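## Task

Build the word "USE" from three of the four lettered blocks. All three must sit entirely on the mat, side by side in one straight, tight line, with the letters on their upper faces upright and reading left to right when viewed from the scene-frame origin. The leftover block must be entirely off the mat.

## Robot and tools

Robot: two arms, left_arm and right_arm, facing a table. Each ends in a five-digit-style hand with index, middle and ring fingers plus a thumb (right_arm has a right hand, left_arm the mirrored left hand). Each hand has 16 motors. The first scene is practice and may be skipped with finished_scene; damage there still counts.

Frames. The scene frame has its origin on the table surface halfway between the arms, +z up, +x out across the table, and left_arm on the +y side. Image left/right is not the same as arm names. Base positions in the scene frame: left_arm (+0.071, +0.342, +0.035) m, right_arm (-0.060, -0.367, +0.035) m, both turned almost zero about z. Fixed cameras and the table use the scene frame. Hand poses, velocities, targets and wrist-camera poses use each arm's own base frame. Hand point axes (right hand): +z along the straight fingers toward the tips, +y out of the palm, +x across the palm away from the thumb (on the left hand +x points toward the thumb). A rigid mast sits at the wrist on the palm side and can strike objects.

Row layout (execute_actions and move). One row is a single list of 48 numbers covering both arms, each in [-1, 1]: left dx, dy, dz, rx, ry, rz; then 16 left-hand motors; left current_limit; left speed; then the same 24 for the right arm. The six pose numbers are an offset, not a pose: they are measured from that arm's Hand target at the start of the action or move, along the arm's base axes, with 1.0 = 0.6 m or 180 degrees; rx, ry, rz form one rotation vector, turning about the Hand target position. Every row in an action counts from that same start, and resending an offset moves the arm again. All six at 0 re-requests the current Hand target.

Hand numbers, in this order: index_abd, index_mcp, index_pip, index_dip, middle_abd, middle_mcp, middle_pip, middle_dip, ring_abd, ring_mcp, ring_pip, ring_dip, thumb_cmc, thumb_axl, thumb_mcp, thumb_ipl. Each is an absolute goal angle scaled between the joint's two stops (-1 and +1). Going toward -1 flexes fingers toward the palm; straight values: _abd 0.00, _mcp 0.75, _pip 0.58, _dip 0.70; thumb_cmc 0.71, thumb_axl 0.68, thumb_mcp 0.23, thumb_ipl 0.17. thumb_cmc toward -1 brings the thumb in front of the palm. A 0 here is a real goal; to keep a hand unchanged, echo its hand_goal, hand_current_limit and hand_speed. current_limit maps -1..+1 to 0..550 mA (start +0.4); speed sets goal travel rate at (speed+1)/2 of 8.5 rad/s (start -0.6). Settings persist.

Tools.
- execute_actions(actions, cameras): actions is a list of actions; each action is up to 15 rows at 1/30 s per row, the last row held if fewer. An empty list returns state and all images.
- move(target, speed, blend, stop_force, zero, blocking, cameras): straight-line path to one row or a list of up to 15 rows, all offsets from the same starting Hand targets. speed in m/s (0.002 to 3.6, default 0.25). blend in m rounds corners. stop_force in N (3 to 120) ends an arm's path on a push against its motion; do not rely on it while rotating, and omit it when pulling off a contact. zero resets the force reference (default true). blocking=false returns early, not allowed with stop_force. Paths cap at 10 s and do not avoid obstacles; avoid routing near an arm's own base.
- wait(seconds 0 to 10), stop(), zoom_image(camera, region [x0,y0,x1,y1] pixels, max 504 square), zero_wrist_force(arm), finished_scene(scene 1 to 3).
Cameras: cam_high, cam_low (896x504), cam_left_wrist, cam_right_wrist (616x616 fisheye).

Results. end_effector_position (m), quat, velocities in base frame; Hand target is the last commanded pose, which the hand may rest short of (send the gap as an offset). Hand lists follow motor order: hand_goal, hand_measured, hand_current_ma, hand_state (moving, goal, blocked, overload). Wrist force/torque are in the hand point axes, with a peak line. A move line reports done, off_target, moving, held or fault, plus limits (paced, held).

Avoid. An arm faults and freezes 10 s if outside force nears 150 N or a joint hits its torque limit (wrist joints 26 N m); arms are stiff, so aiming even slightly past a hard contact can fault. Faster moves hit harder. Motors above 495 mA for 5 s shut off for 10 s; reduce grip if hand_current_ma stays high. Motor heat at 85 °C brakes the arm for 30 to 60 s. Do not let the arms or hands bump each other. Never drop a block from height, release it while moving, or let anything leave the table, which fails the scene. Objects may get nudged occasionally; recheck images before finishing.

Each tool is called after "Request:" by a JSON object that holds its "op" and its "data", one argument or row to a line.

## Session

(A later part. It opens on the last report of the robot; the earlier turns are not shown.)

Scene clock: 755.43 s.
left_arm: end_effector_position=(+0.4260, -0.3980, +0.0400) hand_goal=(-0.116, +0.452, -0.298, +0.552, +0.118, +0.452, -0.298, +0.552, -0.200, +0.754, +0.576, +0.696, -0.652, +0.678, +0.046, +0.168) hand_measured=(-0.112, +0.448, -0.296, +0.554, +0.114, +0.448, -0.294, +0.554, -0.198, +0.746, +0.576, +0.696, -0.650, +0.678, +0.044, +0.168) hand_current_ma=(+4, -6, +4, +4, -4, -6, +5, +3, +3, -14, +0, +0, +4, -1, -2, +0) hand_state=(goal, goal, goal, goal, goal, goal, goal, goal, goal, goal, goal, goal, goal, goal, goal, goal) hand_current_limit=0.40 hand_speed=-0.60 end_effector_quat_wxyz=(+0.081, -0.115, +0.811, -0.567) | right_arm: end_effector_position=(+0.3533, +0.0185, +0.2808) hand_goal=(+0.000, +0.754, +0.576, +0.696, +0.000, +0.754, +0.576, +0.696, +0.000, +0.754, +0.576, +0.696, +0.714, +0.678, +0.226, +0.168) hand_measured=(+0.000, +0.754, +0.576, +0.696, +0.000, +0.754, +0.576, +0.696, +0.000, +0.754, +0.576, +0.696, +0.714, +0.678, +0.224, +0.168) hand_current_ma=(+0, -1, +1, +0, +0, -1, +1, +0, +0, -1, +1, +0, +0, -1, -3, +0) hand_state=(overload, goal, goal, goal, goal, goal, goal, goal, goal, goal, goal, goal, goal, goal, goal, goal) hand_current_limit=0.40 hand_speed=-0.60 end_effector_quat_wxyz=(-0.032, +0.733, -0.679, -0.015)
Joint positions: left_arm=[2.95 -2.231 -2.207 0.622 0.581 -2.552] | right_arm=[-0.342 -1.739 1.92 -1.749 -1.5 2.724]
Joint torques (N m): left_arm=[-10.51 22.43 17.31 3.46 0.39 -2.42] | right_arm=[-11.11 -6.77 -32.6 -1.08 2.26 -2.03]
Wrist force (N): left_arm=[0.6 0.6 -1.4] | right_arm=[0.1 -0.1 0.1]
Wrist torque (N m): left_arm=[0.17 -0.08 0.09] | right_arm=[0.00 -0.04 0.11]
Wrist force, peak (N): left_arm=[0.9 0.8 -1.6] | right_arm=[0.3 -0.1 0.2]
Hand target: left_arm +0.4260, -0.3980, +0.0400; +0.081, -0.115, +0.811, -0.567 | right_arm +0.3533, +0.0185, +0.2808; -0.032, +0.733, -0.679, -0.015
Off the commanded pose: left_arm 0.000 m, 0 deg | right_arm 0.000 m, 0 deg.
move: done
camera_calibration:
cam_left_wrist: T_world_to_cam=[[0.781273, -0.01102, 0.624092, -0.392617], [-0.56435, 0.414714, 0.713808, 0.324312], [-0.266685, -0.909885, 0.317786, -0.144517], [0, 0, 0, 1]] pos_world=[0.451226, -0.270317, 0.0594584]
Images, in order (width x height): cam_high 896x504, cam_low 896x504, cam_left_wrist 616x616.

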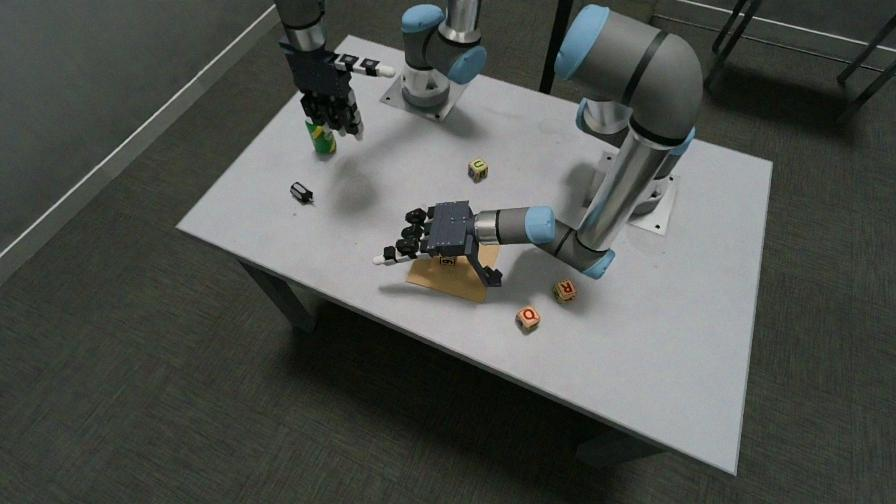

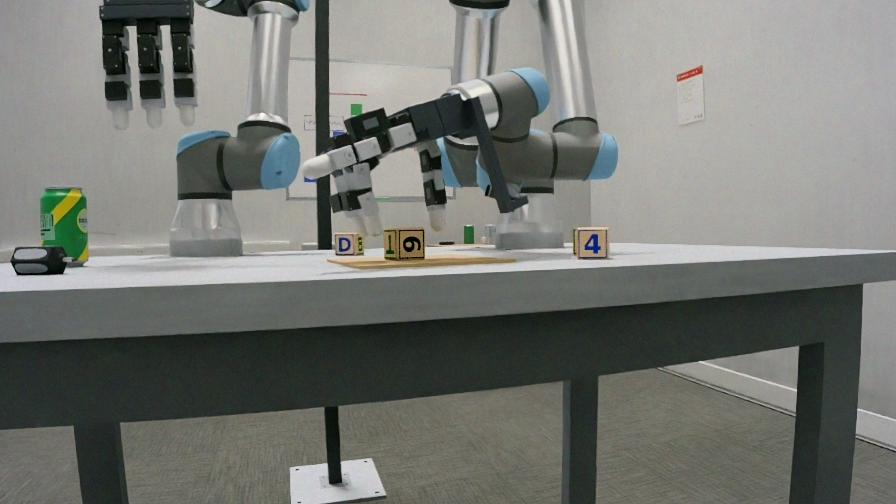

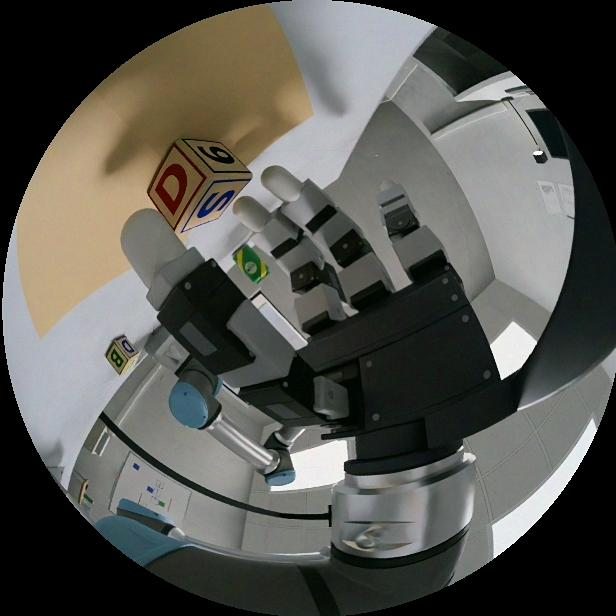

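Request:
{"op": "move", "data": {
  "target": [0,0,-0.0333,0,0,0,-0.117,0.452,-0.299,0.551,0.117,0.452,-0.299,0.551,-0.2,0.754,0.576,0.696,-0.653,0.678,0.045,0.168,0.4,-0.6,0,0,0,0,0,0,0,0.754,0.576,0.696,0,0.754,0.576,0.696,0,0.754,0.576,0.696,0.714,0.678,0.226,0.168,0.4,-0.6],
  "speed": 0.05,
  "stop_force": 6,
  "cameras": ["cam_low","cam_left_wrist"]
}}

Request:
{"op": "zoom_image", "data": {
  "camera": "cam_low",
  "region": [340, 190, 460, 280]
}}

Request:
{"op": "zoom_image", "data": {
  "camera": "cam_left_wrist",
  "region": [90, 90, 310, 290]
}}

Scene clock: 780.47 s.
left_arm: end_effector_position=(+0.4260, -0.3980, +0.0200) hand_goal=(-0.116, +0.452, -0.298, +0.552, +0.118, +0.452, -0.298, +0.552, -0.200, +0.754, +0.576, +0.696, -0.652, +0.678, +0.046, +0.168) hand_measured=(-0.112, +0.448, -0.296, +0.554, +0.114, +0.448, -0.294, +0.554, -0.198, +0.746, +0.576, +0.696, -0.650, +0.678, +0.044, +0.168) hand_current_ma=(+4, -6, +4, +4, -4, -6, +5, +3, +3, -14, +0, +0, +4, -1, -2, +0) hand_state=(goal, goal, goal, goal, goal, goal, goal, goal, goal, goal, goal, goal, goal, goal, goal, goal) hand_current_limit=0.40 hand_speed=-0.60 end_effector_quat_wxyz=(+0.081, -0.115, +0.811, -0.567) | right_arm: end_effector_position=(+0.3533, +0.0185, +0.2808) hand_goal=(+0.000, +0.754, +0.576, +0.696, +0.000, +0.754, +0.576, +0.696, +0.000, +0.754, +0.576, +0.696, +0.714, +0.678, +0.226, +0.168) hand_measured=(+0.000, +0.754, +0.576, +0.696, +0.000, +0.754, +0.576, +0.696, +0.000, +0.754, +0.576, +0.696, +0.714, +0.678, +0.224, +0.168) hand_current_ma=(+0, -1, +1, +0, +0, -1, +1, +0, +0, -1, +1, +0, +0, -1, -3, +0) hand_state=(overload, goal, goal, goal, goal, goal, goal, goal, goal, goal, goal, goal, goal, goal, goal, goal) hand_current_limit=0.40 hand_speed=-0.60 end_effector_quat_wxyz=(-0.032, +0.733, -0.679, -0.015)
Joint positions: left_arm=[2.95 -2.287 -2.2 0.671 0.581 -2.552] | right_arm=[-0.342 -1.739 1.92 -1.749 -1.5 2.724]
Joint torques (N m): left_arm=[-5.48 23.3 16.14 3.44 0.07 -2.36] | right_arm=[-11.02 -6.67 -32.75 -1.14 2.29 -2.09]
Wrist force (N): left_arm=[0.8 0.9 -1.3] | right_arm=[0.0 -0.1 0.1]
Wrist torque (N m): left_arm=[0.19 -0.09 0.09] | right_arm=[-0.01 -0.03 0.09]
Wrist force, peak (N): left_arm=[0.5 1.1 -1.6] | right_arm=[0.4 -0.1 0.2]
Hand target: left_arm +0.4260, -0.3980, +0.0200; +0.081, -0.115, +0.811, -0.567 | right_arm +0.3533, +0.0185, +0.2808; -0.032, +0.733, -0.679, -0.015
Off the commanded pose: left_arm 0.000 m, 0 deg | right_arm 0.000 m, 0 deg.
move: done
camera_calibration:
cam_left_wrist: T_world_to_cam=[[0.781273, -0.01102, 0.624092, -0.380135], [-0.56435, 0.414714, 0.713808, 0.338588], [-0.266685, -0.909885, 0.317786, -0.138162], [0, 0, 0, 1]] pos_world=[0.451226, -0.270317, 0.0394584]
Images, in order (width x height): cam_low 896x504, cam_left_wrist 616x616.

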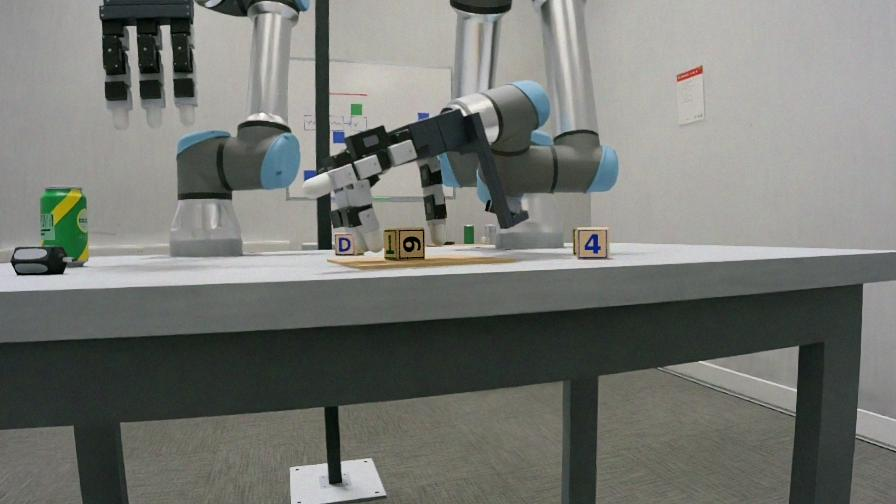

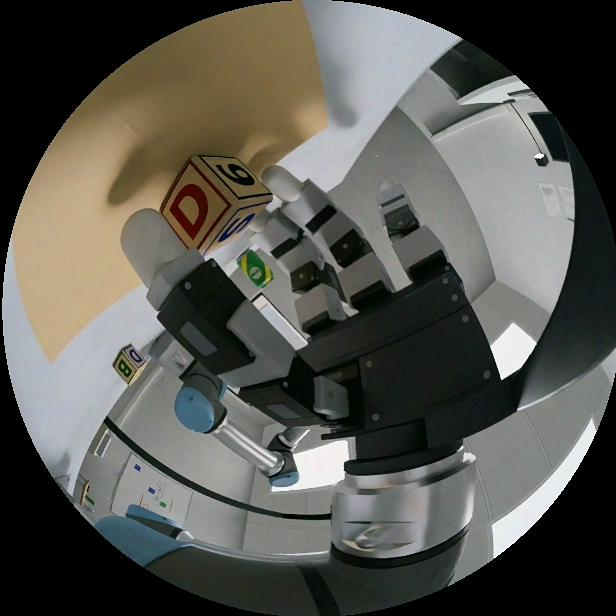

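Scaled by 4.200 from the camera's 896x504 image, which has a finer 1280x720 frame.

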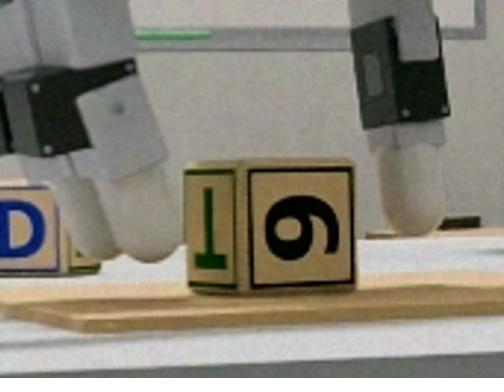

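Scaled by 2.291 from the camera's 616x616 image, which has a finer 880x880 frame.

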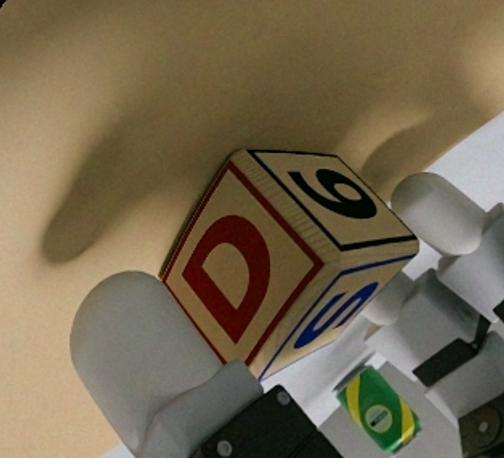

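Request:
{"op": "move", "data": {
  "target": [0,0,0,0,0,0,-0.117,0.178,-0.299,0.551,0.117,0.178,-0.299,0.551,-0.2,0.754,0.576,0.696,-0.653,0.678,-0.157,0.168,0.0,-0.9,0,0,0,0,0,0,0,0.754,0.576,0.696,0,0.754,0.576,0.696,0,0.754,0.576,0.696,0.714,0.678,0.226,0.168,0.4,-0.6],
  "cameras": ["cam_low","cam_left_wrist"]
}}

Request:
{"op": "zoom_image", "data": {
  "camera": "cam_low",
  "region": [340, 190, 460, 280]
}}

Request:
{"op": "zoom_image", "data": {
  "camera": "cam_left_wrist",
  "region": [90, 90, 310, 290]
}}

Scene clock: 794.57 s.
left_arm: end_effector_position=(+0.4260, -0.3980, +0.0200) hand_goal=(-0.116, +0.178, -0.298, +0.552, +0.118, +0.178, -0.298, +0.552, -0.200, +0.754, +0.576, +0.696, -0.652, +0.678, -0.156, +0.168) hand_measured=(-0.112, +0.274, -0.286, +0.556, +0.114, +0.272, -0.282, +0.556, -0.198, +0.746, +0.576, +0.696, -0.650, +0.678, -0.090, +0.182) hand_current_ma=(+4, +275, +26, +5, -5, +275, +33, +4, +3, -14, +0, +0, +4, -1, +274, +41) hand_state=(goal, blocked, goal, goal, goal, blocked, goal, goal, goal, goal, goal, goal, goal, goal, blocked, goal) hand_current_limit=0.00 hand_speed=-0.90 end_effector_quat_wxyz=(+0.081, -0.115, +0.811, -0.567) | right_arm: end_effector_position=(+0.3533, +0.0185, +0.2808) hand_goal=(+0.000, +0.754, +0.576, +0.696, +0.000, +0.754, +0.576, +0.696, +0.000, +0.754, +0.576, +0.696, +0.714, +0.678, +0.226, +0.168) hand_measured=(+0.000, +0.754, +0.576, +0.696, +0.000, +0.754, +0.576, +0.696, +0.000, +0.754, +0.576, +0.696, +0.714, +0.678, +0.224, +0.168) hand_current_ma=(+0, -1, +1, +0, +0, -1, +1, +0, +0, -1, +1, +0, +0, -1, -3, +0) hand_state=(overload, goal, goal, goal, goal, goal, goal, goal, goal, goal, goal, goal, goal, goal, goal, goal) hand_current_limit=0.40 hand_speed=-0.60 end_effector_quat_wxyz=(-0.032, +0.733, -0.679, -0.015)
Joint positions: left_arm=[2.95 -2.287 -2.2 0.671 0.581 -2.552] | right_arm=[-0.342 -1.739 1.92 -1.749 -1.5 2.724]
Joint torques (N m): left_arm=[-5.7 23.19 14.06 2.67 0.15 -2.24] | right_arm=[-10.8 -6.79 -32.53 -1.14 2.29 -2.02]
Wrist force (N): left_arm=[0.6 -4.6 -1.0] | right_arm=[0.0 0.0 0.3]
Wrist torque (N m): left_arm=[0.08 -0.05 0.07] | right_arm=[-0.01 -0.03 0.09]
Wrist force, peak (N): left_arm=[0.5 -4.9 -1.1] | right_arm=[0.4 0.3 0.2]
Hand target: left_arm +0.4260, -0.3980, +0.0200; +0.081, -0.115, +0.811, -0.567 | right_arm +0.3533, +0.0185, +0.2808; -0.032, +0.733, -0.679, -0.015
Off the commanded pose: left_arm 0.000 m, 0 deg | right_arm 0.000 m, 0 deg.
move: done
camera_calibration:
cam_left_wrist: T_world_to_cam=[[0.781273, -0.01102, 0.624092, -0.380135], [-0.56435, 0.414714, 0.713808, 0.338588], [-0.266685, -0.909885, 0.317786, -0.138162], [0, 0, 0, 1]] pos_world=[0.451226, -0.270317, 0.0394584]
Images, in order (width x height): cam_low 896x504, cam_left_wrist 616x616.

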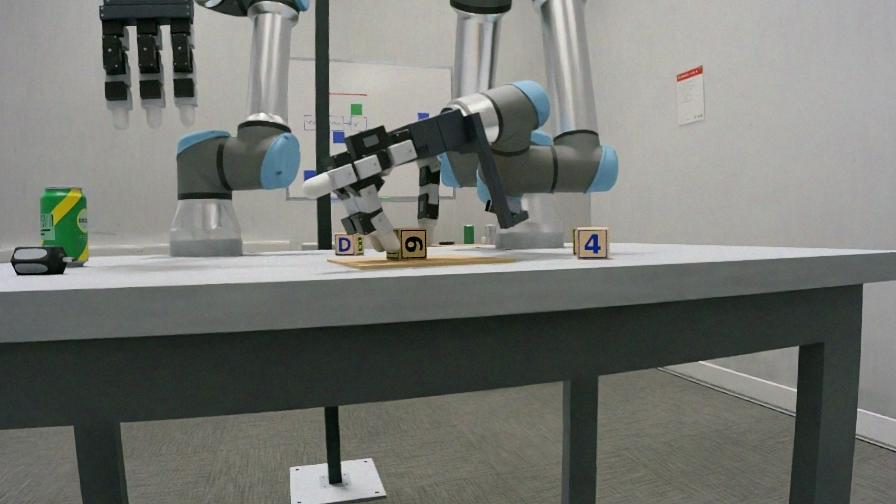

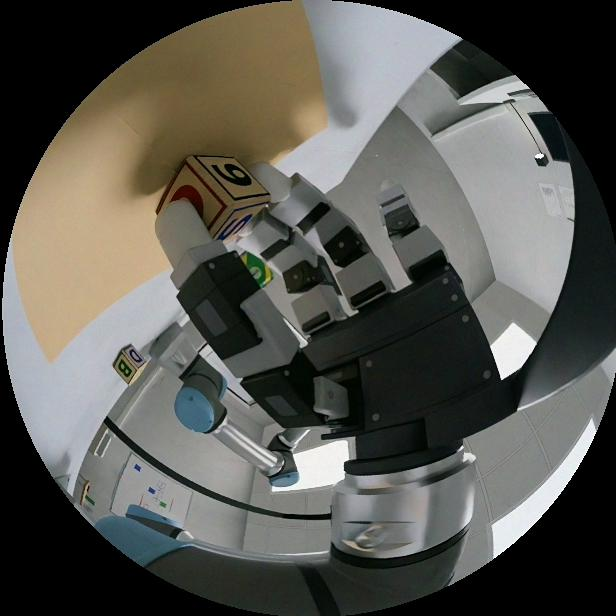

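Scaled by 4.200 from the camera's 896x504 image, which has a finer 1280x720 frame.

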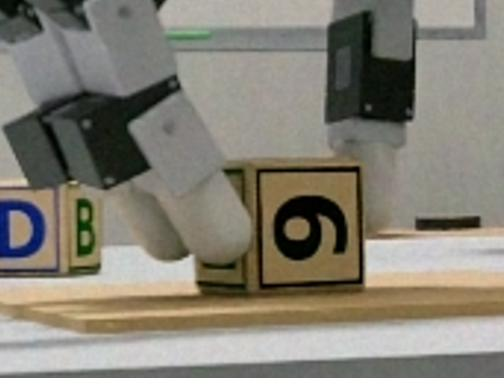

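Scaled by 2.291 from the camera's 616x616 image, which has a finer 880x880 frame.

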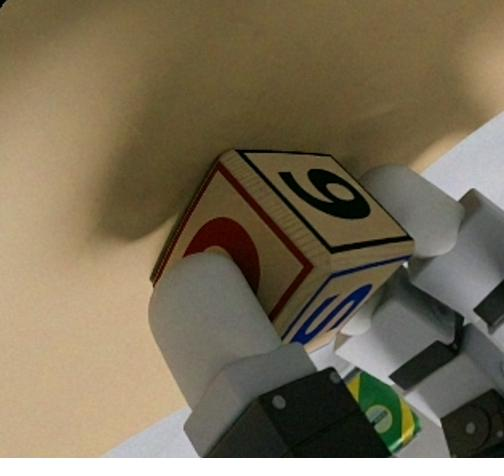

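Request:
{"op": "move", "data": {
  "target": [
    [0,0,0.0833,0,0,0,-0.117,0.178,-0.299,0.551,0.117,0.178,-0.299,0.551,-0.2,0.754,0.576,0.696,-0.653,0.678,-0.157,0.168,0.0,-0.9,0,0,0,0,0,0,0,0.754,0.576,0.696,0,0.754,0.576,0.696,0,0.754,0.576,0.696,0.714,0.678,0.226,0.168,0.4,-0.6],
    [0.0267,0.0772,0.0833,0,0,0.4139,-0.117,0.178,-0.299,0.551,0.117,0.178,-0.299,0.551,-0.2,0.754,0.576,0.696,-0.653,0.678,-0.157,0.168,0.0,-0.9,0,0,0,0,0,0,0,0.754,0.576,0.696,0,0.754,0.576,0.696,0,0.754,0.576,0.696,0.714,0.678,0.226,0.168,0.4,-0.6]
  ],
  "speed": [0.05, 0.15],
  "blend": [0.01, 0],
  "cameras": ["cam_high","cam_low","cam_left_wrist"]
}}

Request:
{"op": "zoom_image", "data": {
  "camera": "cam_high",
  "region": [380, 160, 560, 310]
}}

Scene clock: 819.73 s.
left_arm: end_effector_position=(+0.4420, -0.3517, +0.0700) hand_goal=(-0.116, +0.178, -0.298, +0.552, +0.118, +0.178, -0.298, +0.552, -0.200, +0.754, +0.576, +0.696, -0.652, +0.678, -0.156, +0.168) hand_measured=(-0.110, +0.254, -0.276, +0.564, +0.110, +0.252, -0.272, +0.562, -0.198, +0.746, +0.576, +0.696, -0.650, +0.678, -0.090, +0.194) hand_current_ma=(+8, +275, +54, +23, -11, +270, +65, +18, +3, -15, +0, +0, +4, +0, +275, +92) hand_state=(goal, blocked, blocked, goal, goal, blocked, blocked, goal, goal, goal, goal, goal, goal, goal, blocked, blocked) hand_current_limit=0.00 hand_speed=-0.90 end_effector_quat_wxyz=(-0.408, +0.583, -0.576, +0.403) | right_arm: end_effector_position=(+0.3533, +0.0185, +0.2808) hand_goal=(+0.000, +0.754, +0.576, +0.696, +0.000, +0.754, +0.576, +0.696, +0.000, +0.754, +0.576, +0.696, +0.714, +0.678, +0.226, +0.168) hand_measured=(+0.000, +0.754, +0.576, +0.696, +0.000, +0.754, +0.576, +0.696, +0.000, +0.754, +0.576, +0.696, +0.714, +0.678, +0.224, +0.168) hand_current_ma=(+0, -1, +1, +0, +0, -1, +1, +0, +0, -1, +1, +0, +0, -1, -3, +0) hand_state=(overload, goal, goal, goal, goal, goal, goal, goal, goal, goal, goal, goal, goal, goal, goal, goal) hand_current_limit=0.40 hand_speed=-0.60 end_effector_quat_wxyz=(-0.032, +0.733, -0.679, -0.015)
Joint positions: left_arm=[2.552 -2.174 -2.241 0.857 2.131 -3.373] | right_arm=[-0.342 -1.739 1.92 -1.749 -1.5 2.724]
Joint torques (N m): left_arm=[-10.87 21.33 17.11 0.68 1.83 -2.41] | right_arm=[-11.57 -7.17 -32.09 -1.31 2.14 -1.99]
Wrist force (N): left_arm=[0.8 1.3 -1.0] | right_arm=[0.0 0.0 0.1]
Wrist torque (N m): left_arm=[0.22 -0.09 0.10] | right_arm=[0.00 -0.02 0.09]
Wrist force, peak (N): left_arm=[1.0 -5.0 -1.2] | right_arm=[0.2 -0.1 0.4]
Hand target: left_arm +0.4420, -0.3517, +0.0700; -0.408, +0.583, -0.576, +0.403 | right_arm +0.3533, +0.0185, +0.2808; -0.032, +0.733, -0.679, -0.015
Off the commanded pose: left_arm 0.000 m, 0 deg | right_arm 0.000 m, 0 deg.
move: done
camera_calibration:
cam_left_wrist: T_world_to_cam=[[0.219424, 0.749944, 0.624049, 0.0926343], [-0.550443, -0.432951, 0.713839, -0.0115392], [0.805522, -0.500137, 0.317801, -0.437473], [0, 0, 0, 1]] pos_world=[0.325716, -0.293263, 0.0894583]
Images, in order (width x height): cam_high 896x504, cam_low 896x504, cam_left_wrist 616x616.

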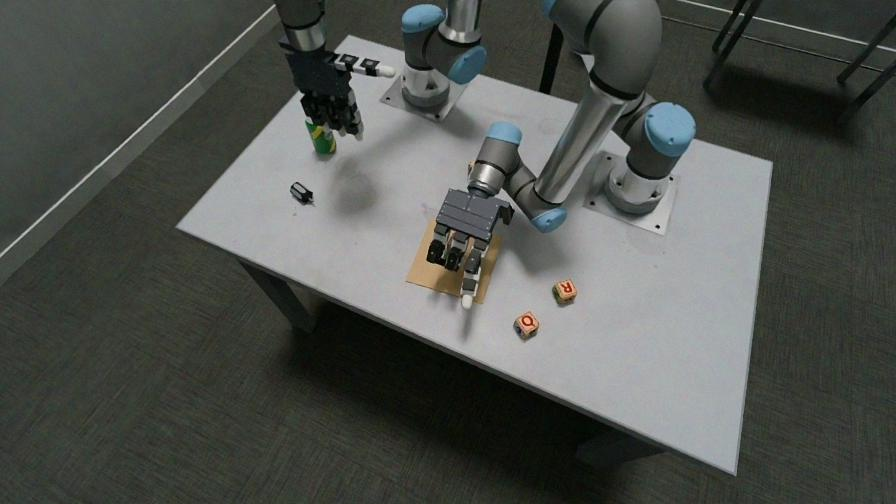

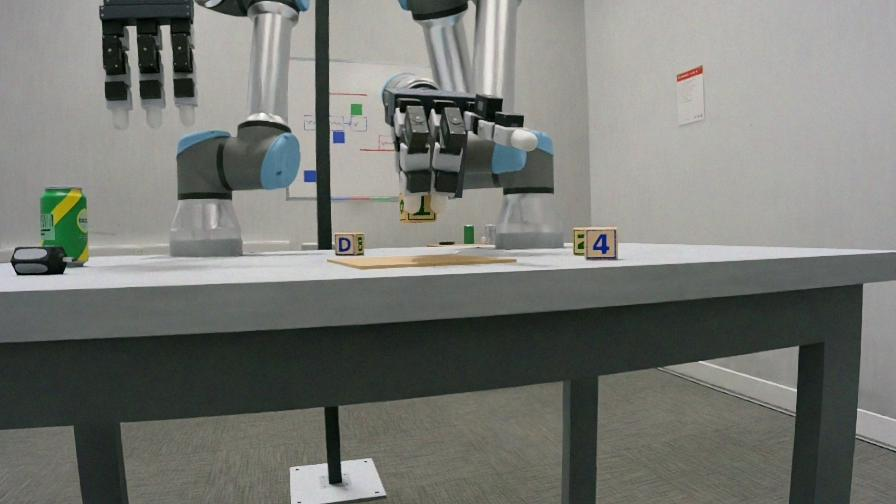

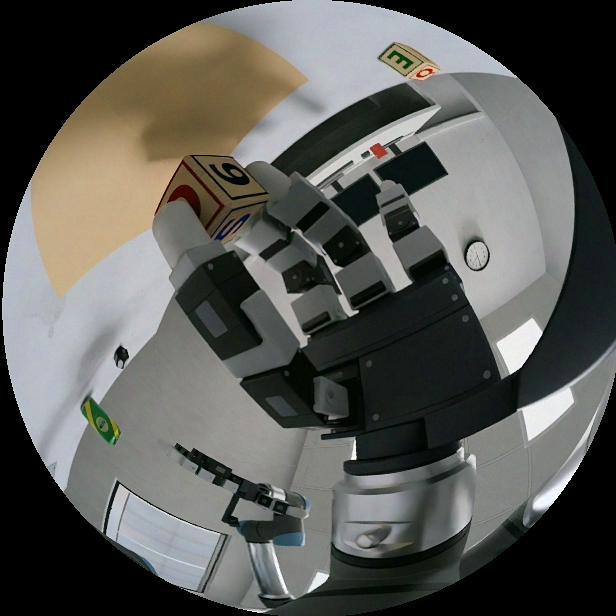

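Scaled by 2.800 from the camera's 896x504 image, which has a finer 1280x720 frame.

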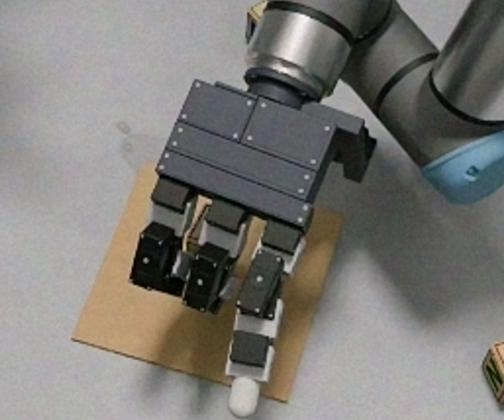

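Request:
{"op": "move", "data": {
  "target": [0,0,-0.088,0,0,0,-0.117,0.178,-0.299,0.551,0.117,0.178,-0.299,0.551,-0.2,0.754,0.576,0.696,-0.653,0.678,-0.157,0.168,0.0,-0.9,0,0,0,0,0,0,0,0.754,0.576,0.696,0,0.754,0.576,0.696,0,0.754,0.576,0.696,0.714,0.678,0.226,0.168,0.4,-0.6],
  "speed": 0.03,
  "stop_force": 4,
  "cameras": ["cam_low","cam_left_wrist"]
}}

Request:
{"op": "zoom_image", "data": {
  "camera": "cam_low",
  "region": [340, 190, 460, 280]
}}

Scene clock: 831.90 s.
left_arm: end_effector_position=(+0.4420, -0.3517, +0.0204) hand_goal=(-0.116, +0.178, -0.298, +0.552, +0.118, +0.178, -0.298, +0.552, -0.200, +0.754, +0.576, +0.696, -0.652, +0.678, -0.156, +0.168) hand_measured=(-0.110, +0.254, -0.276, +0.564, +0.110, +0.252, -0.272, +0.562, -0.198, +0.746, +0.576, +0.696, -0.650, +0.678, -0.090, +0.194) hand_current_ma=(+8, +275, +56, +24, -11, +266, +67, +18, +3, -16, +0, +0, +4, +0, +275, +93) hand_state=(goal, blocked, blocked, goal, goal, blocked, blocked, goal, goal, goal, goal, goal, goal, goal, blocked, blocked) hand_current_limit=0.00 hand_speed=-0.90 end_effector_quat_wxyz=(-0.408, +0.583, -0.576, +0.403) | right_arm: end_effector_position=(+0.3533, +0.0185, +0.2808) hand_goal=(+0.000, +0.754, +0.576, +0.696, +0.000, +0.754, +0.576, +0.696, +0.000, +0.754, +0.576, +0.696, +0.714, +0.678, +0.226, +0.168) hand_measured=(+0.000, +0.754, +0.576, +0.696, +0.000, +0.754, +0.576, +0.696, +0.000, +0.754, +0.576, +0.696, +0.714, +0.678, +0.224, +0.168) hand_current_ma=(+0, -1, +1, +0, +0, -1, +1, +0, +0, -1, +1, +0, +0, -1, -3, +0) hand_state=(overload, goal, goal, goal, goal, goal, goal, goal, goal, goal, goal, goal, goal, goal, goal, goal) hand_current_limit=0.40 hand_speed=-0.60 end_effector_quat_wxyz=(-0.032, +0.733, -0.679, -0.015)
Joint positions: left_arm=[2.552 -2.318 -2.222 0.982 2.131 -3.373] | right_arm=[-0.342 -1.739 1.92 -1.749 -1.5 2.724]
Joint torques (N m): left_arm=[-7.85 50.87 -3.26 0.73 0.81 -2] | right_arm=[-10.58 -6.94 -32.25 -1.35 2.14 -2.02]
Wrist force (N): left_arm=[0.6 0.9 -0.9] | right_arm=[0.0 -0.1 0.0]
Wrist torque (N m): left_arm=[0.17 -0.07 0.09] | right_arm=[0.02 -0.02 0.09]
Wrist force, peak (N): left_arm=[0.9 -5.1 -2.8] | right_arm=[0.1 -0.3 0.3]
Hand target: left_arm +0.4420, -0.3517, +0.0204; -0.408, +0.583, -0.576, +0.403 (not the last commanded pose) | right_arm +0.3533, +0.0185, +0.2808; -0.032, +0.733, -0.679, -0.015
Off the commanded pose: left_arm 0.003 m, 0 deg | right_arm 0.000 m, 0 deg.
move: contact (left_arm)
camera_calibration:
cam_left_wrist: T_world_to_cam=[[0.21935, 0.749996, 0.624012, 0.12365], [-0.550362, -0.432994, 0.713875, 0.0237723], [0.805597, -0.500022, 0.317792, -0.421619], [0, 0, 0, 1]] pos_world=[0.325616, -0.293262, 0.0398581]
Images, in order (width x height): cam_low 896x504, cam_left_wrist 616x616.

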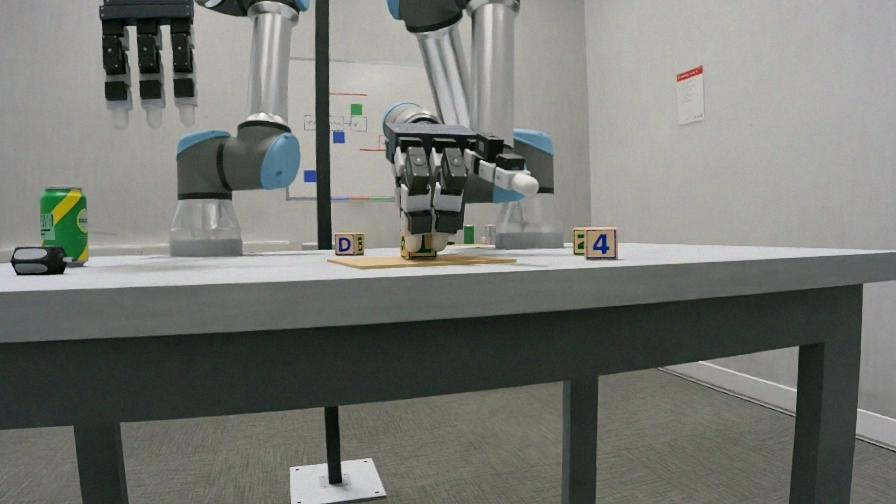

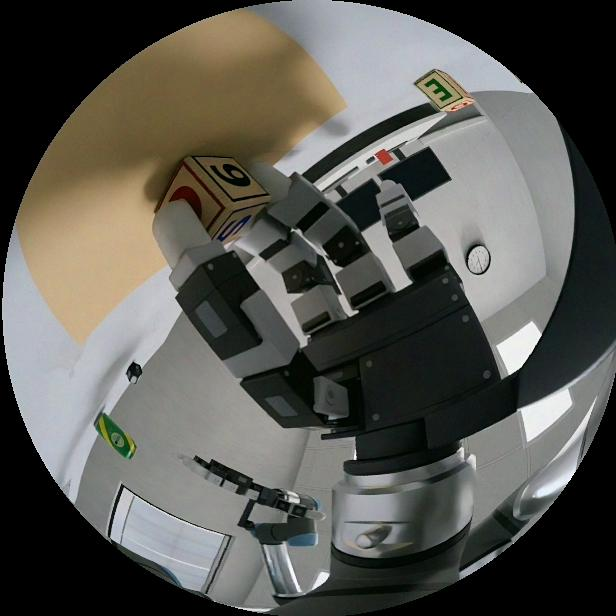

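Scaled by 4.200 from the camera's 896x504 image, which has a finer 1280x720 frame.

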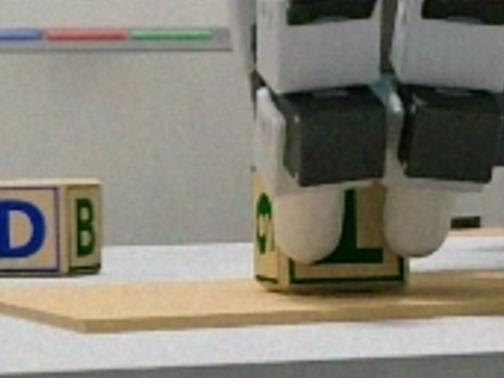

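Request:
{"op": "move", "data": {
  "target": [0,0,0,0,0,0,-0.117,0.425,-0.299,0.551,0.117,0.425,-0.299,0.551,-0.2,0.754,0.576,0.696,-0.653,0.678,0.045,0.168,0.0,-0.9,0,0,0,0,0,0,0,0.754,0.576,0.696,0,0.754,0.576,0.696,0,0.754,0.576,0.696,0.714,0.678,0.226,0.168,0.4,-0.6],
  "cameras": ["cam_low","cam_left_wrist"]
}}

Request:
{"op": "zoom_image", "data": {
  "camera": "cam_low",
  "region": [340, 190, 460, 280]
}}

Request:
{"op": "zoom_image", "data": {
  "camera": "cam_left_wrist",
  "region": [90, 90, 310, 290]
}}

Scene clock: 844.93 s.
left_arm: end_effector_position=(+0.4420, -0.3517, +0.0204) hand_goal=(-0.116, +0.426, -0.298, +0.552, +0.118, +0.426, -0.298, +0.552, -0.200, +0.754, +0.576, +0.696, -0.652, +0.678, +0.046, +0.168) hand_measured=(-0.112, +0.412, -0.294, +0.556, +0.114, +0.412, -0.294, +0.554, -0.198, +0.746, +0.576, +0.696, -0.650, +0.678, +0.044, +0.170) hand_current_ma=(+5, -32, +5, +4, -5, -34, +6, +4, +3, -16, +0, +0, +3, +0, -5, +4) hand_state=(goal, goal, goal, goal, goal, goal, goal, goal, goal, goal, goal, goal, goal, goal, goal, goal) hand_current_limit=0.00 hand_speed=-0.90 end_effector_quat_wxyz=(-0.408, +0.583, -0.576, +0.403) | right_arm: end_effector_position=(+0.3533, +0.0185, +0.2808) hand_goal=(+0.000, +0.754, +0.576, +0.696, +0.000, +0.754, +0.576, +0.696, +0.000, +0.754, +0.576, +0.696, +0.714, +0.678, +0.226, +0.168) hand_measured=(+0.000, +0.754, +0.576, +0.696, +0.000, +0.754, +0.576, +0.696, +0.000, +0.754, +0.576, +0.696, +0.714, +0.678, +0.224, +0.168) hand_current_ma=(+0, -1, +1, +0, +0, -1, +1, +0, +0, -1, +1, +0, +0, -1, -3, +0) hand_state=(overload, goal, goal, goal, goal, goal, goal, goal, goal, goal, goal, goal, goal, goal, goal, goal) hand_current_limit=0.40 hand_speed=-0.60 end_effector_quat_wxyz=(-0.032, +0.733, -0.679, -0.015)
Joint positions: left_arm=[2.552 -2.318 -2.222 0.982 2.131 -3.373] | right_arm=[-0.342 -1.739 1.92 -1.749 -1.5 2.724]
Joint torques (N m): left_arm=[-9.96 49.3 -2.99 0.67 -0.17 -1.39] | right_arm=[-10 -7.03 -32.65 -1.38 2.14 -1.93]
Wrist force (N): left_arm=[0.7 1.0 -1.2] | right_arm=[0.1 0.2 0.1]
Wrist torque (N m): left_arm=[0.21 -0.08 0.08] | right_arm=[0.04 -0.04 0.11]
Wrist force, peak (N): left_arm=[0.9 1.2 -1.3] | right_arm=[0.2 -0.4 0.1]
Hand target: left_arm +0.4420, -0.3517, +0.0204; -0.408, +0.583, -0.576, +0.403 | right_arm +0.3533, +0.0185, +0.2808; -0.032, +0.733, -0.679, -0.015
Off the commanded pose: left_arm 0.000 m, 0 deg | right_arm 0.000 m, 0 deg.
move: done
camera_calibration:
cam_left_wrist: T_world_to_cam=[[0.21935, 0.749996, 0.624012, 0.12365], [-0.550362, -0.432994, 0.713875, 0.0237723], [0.805597, -0.500022, 0.317792, -0.421619], [0, 0, 0, 1]] pos_world=[0.325616, -0.293262, 0.0398581]
Images, in order (width x height): cam_low 896x504, cam_left_wrist 616x616.

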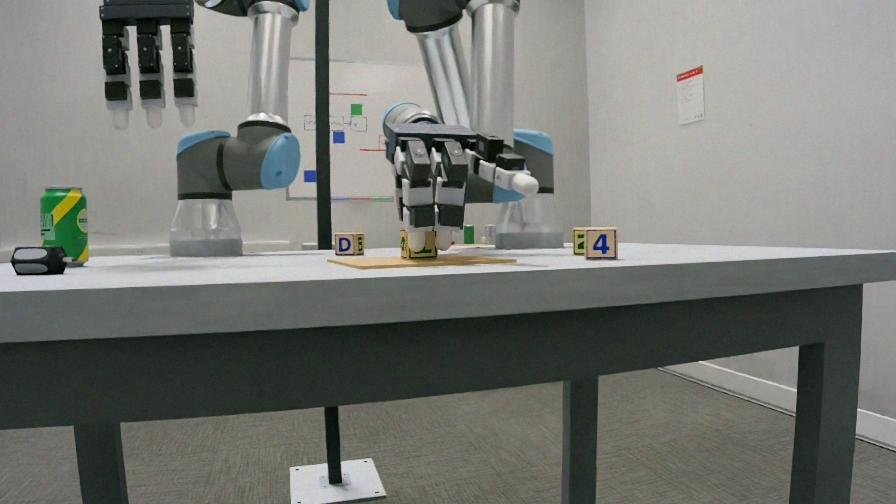

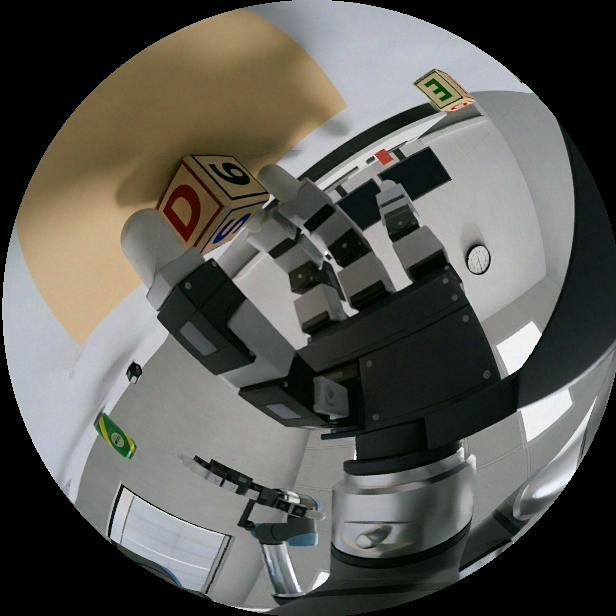

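Scaled by 4.200 from the camera's 896x504 image, which has a finer 1280x720 frame.

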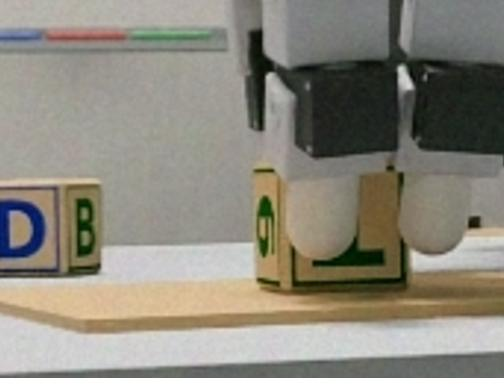

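Scaled by 2.291 from the camera's 616x616 image, which has a finer 880x880 frame.

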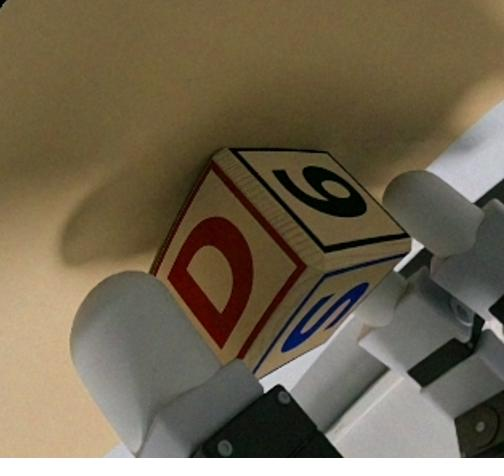

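Request:
{"op": "move", "data": {
  "target": [0,0,0.2,0,0,0,-0.117,0.452,-0.299,0.551,0.117,0.452,-0.299,0.551,-0.2,0.754,0.576,0.696,-0.653,0.678,0.045,0.168,0.4,-0.6,0,0,0,0,0,0,0,0.754,0.576,0.696,0,0.754,0.576,0.696,0,0.754,0.576,0.696,0.714,0.678,0.226,0.168,0.4,-0.6],
  "speed": 0.1,
  "cameras": ["all"]
}}

Request:
{"op": "zoom_image", "data": {
  "camera": "cam_high",
  "region": [500, 270, 590, 350]
}}

Request:
{"op": "zoom_image", "data": {
  "camera": "cam_left_wrist",
  "region": [100, 0, 500, 200]
}}

Scene clock: 857.93 s.
left_arm: end_effector_position=(+0.4419, -0.3517, +0.1403) hand_goal=(-0.116, +0.452, -0.298, +0.552, +0.118, +0.452, -0.298, +0.552, -0.200, +0.754, +0.576, +0.696, -0.652, +0.678, +0.046, +0.168) hand_measured=(-0.112, +0.438, -0.296, +0.556, +0.114, +0.438, -0.294, +0.554, -0.198, +0.746, +0.576, +0.696, -0.650, +0.678, +0.044, +0.170) hand_current_ma=(+5, -32, +4, +4, -5, -34, +5, +4, +3, -16, +0, +0, +3, +0, -4, +4) hand_state=(goal, goal, goal, goal, goal, goal, goal, goal, goal, goal, goal, goal, goal, goal, goal, goal) hand_current_limit=0.40 hand_speed=-0.60 end_effector_quat_wxyz=(-0.408, +0.583, -0.576, +0.403) | right_arm: end_effector_position=(+0.3533, +0.0185, +0.2808) hand_goal=(+0.000, +0.754, +0.576, +0.696, +0.000, +0.754, +0.576, +0.696, +0.000, +0.754, +0.576, +0.696, +0.714, +0.678, +0.226, +0.168) hand_measured=(+0.000, +0.754, +0.576, +0.696, +0.000, +0.754, +0.576, +0.696, +0.000, +0.754, +0.576, +0.696, +0.714, +0.678, +0.224, +0.168) hand_current_ma=(+0, -1, +1, +0, +0, -1, +1, +0, +0, -1, +1, +0, +0, -1, -3, +0) hand_state=(overload, goal, goal, goal, goal, goal, goal, goal, goal, goal, goal, goal, goal, goal, goal, goal) hand_current_limit=0.40 hand_speed=-0.60 end_effector_quat_wxyz=(-0.032, +0.733, -0.679, -0.015)
Joint positions: left_arm=[2.552 -1.979 -2.236 0.657 2.131 -3.373] | right_arm=[-0.342 -1.739 1.92 -1.749 -1.5 2.724]
Joint torques (N m): left_arm=[6.74 43.84 21.15 0.73 -0.06 -2.38] | right_arm=[-10.62 -7.48 -32.08 -1.55 2.15 -1.79]
Wrist force (N): left_arm=[0.7 0.7 -1.2] | right_arm=[0.3 0.1 -0.1]
Wrist torque (N m): left_arm=[0.17 -0.07 0.09] | right_arm=[0.04 -0.06 0.12]
Wrist force, peak (N): left_arm=[0.9 1.0 -1.4] | right_arm=[0.0 -0.2 0.4]
Hand target: left_arm +0.4420, -0.3517, +0.1404; -0.408, +0.583, -0.576, +0.403 | right_arm +0.3533, +0.0185, +0.2808; -0.032, +0.733, -0.679, -0.015
Off the commanded pose: left_arm 0.000 m, 0 deg | right_arm 0.000 m, 0 deg.
move: done
camera_calibration:
cam_left_wrist: T_world_to_cam=[[0.21943, 0.749949, 0.624041, 0.0487864], [-0.550441, -0.432944, 0.713845, -0.0617766], [0.805522, -0.500137, 0.317802, -0.459734], [0, 0, 0, 1]] pos_world=[0.325616, -0.293263, 0.159758]
cam_right_wrist: T_world_to_cam=[[-0.718373, 0.695655, 0.00206649, 0.271591], [0.433694, 0.44553, 0.783207, -0.428339], [0.543921, 0.563531, -0.621758, 0.102316], [0, 0, 0, 1]] pos_world=[0.32522, -0.0557541, 0.398532]

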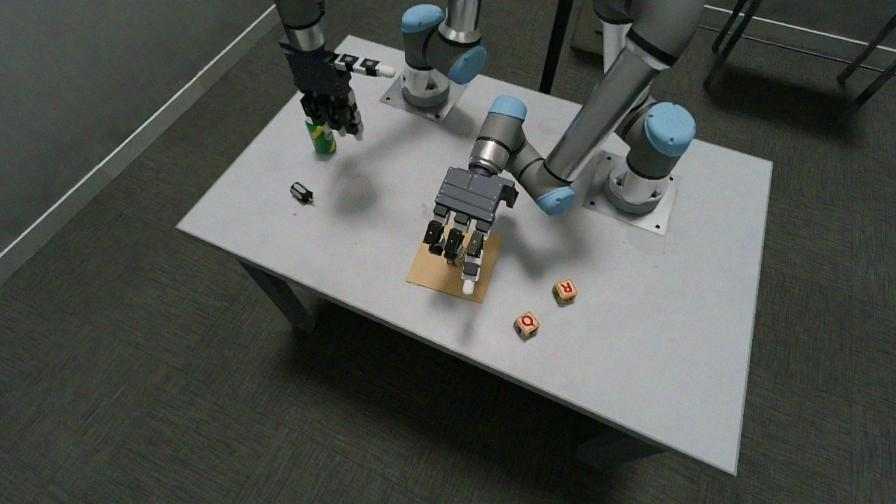

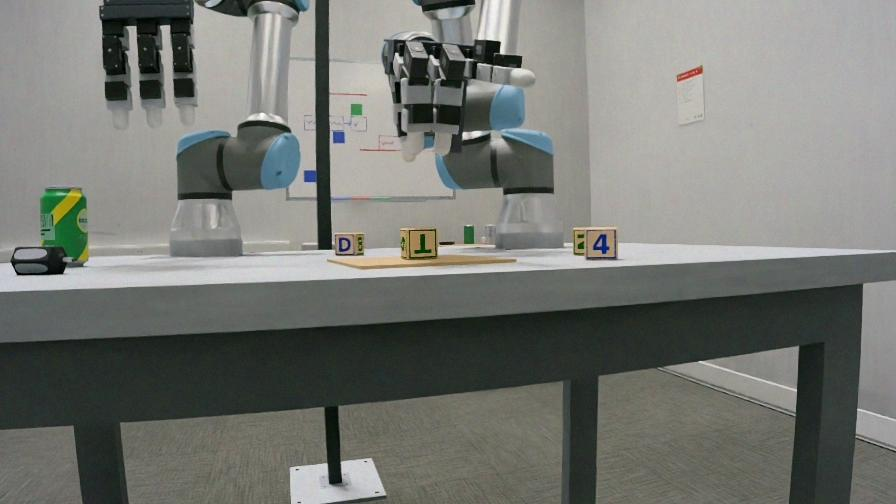

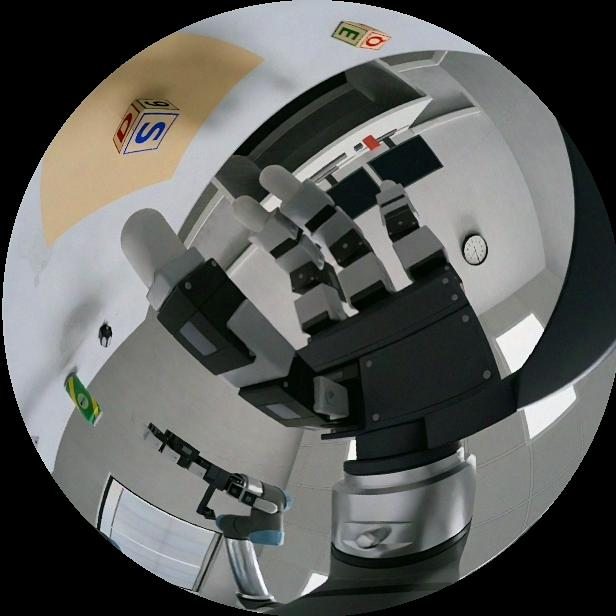

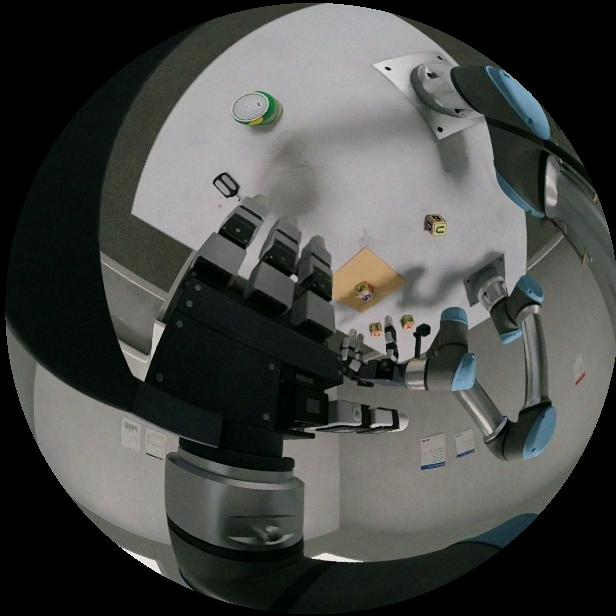

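Scaled by 5.600 from the camera's 896x504 image, which has a finer 1280x720 frame.

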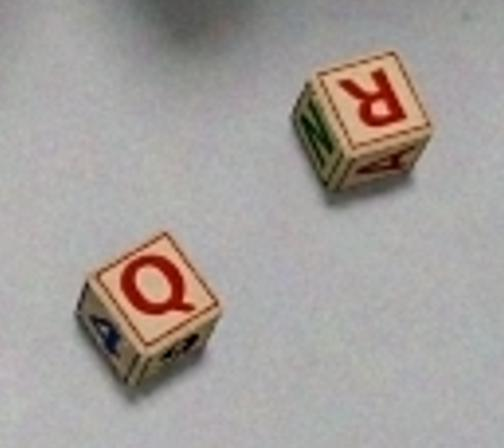

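Scaled by 1.260 from the camera's 616x616 image, which has a finer 880x880 frame.

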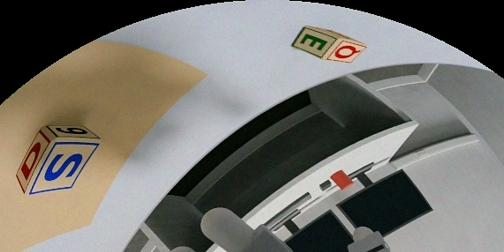

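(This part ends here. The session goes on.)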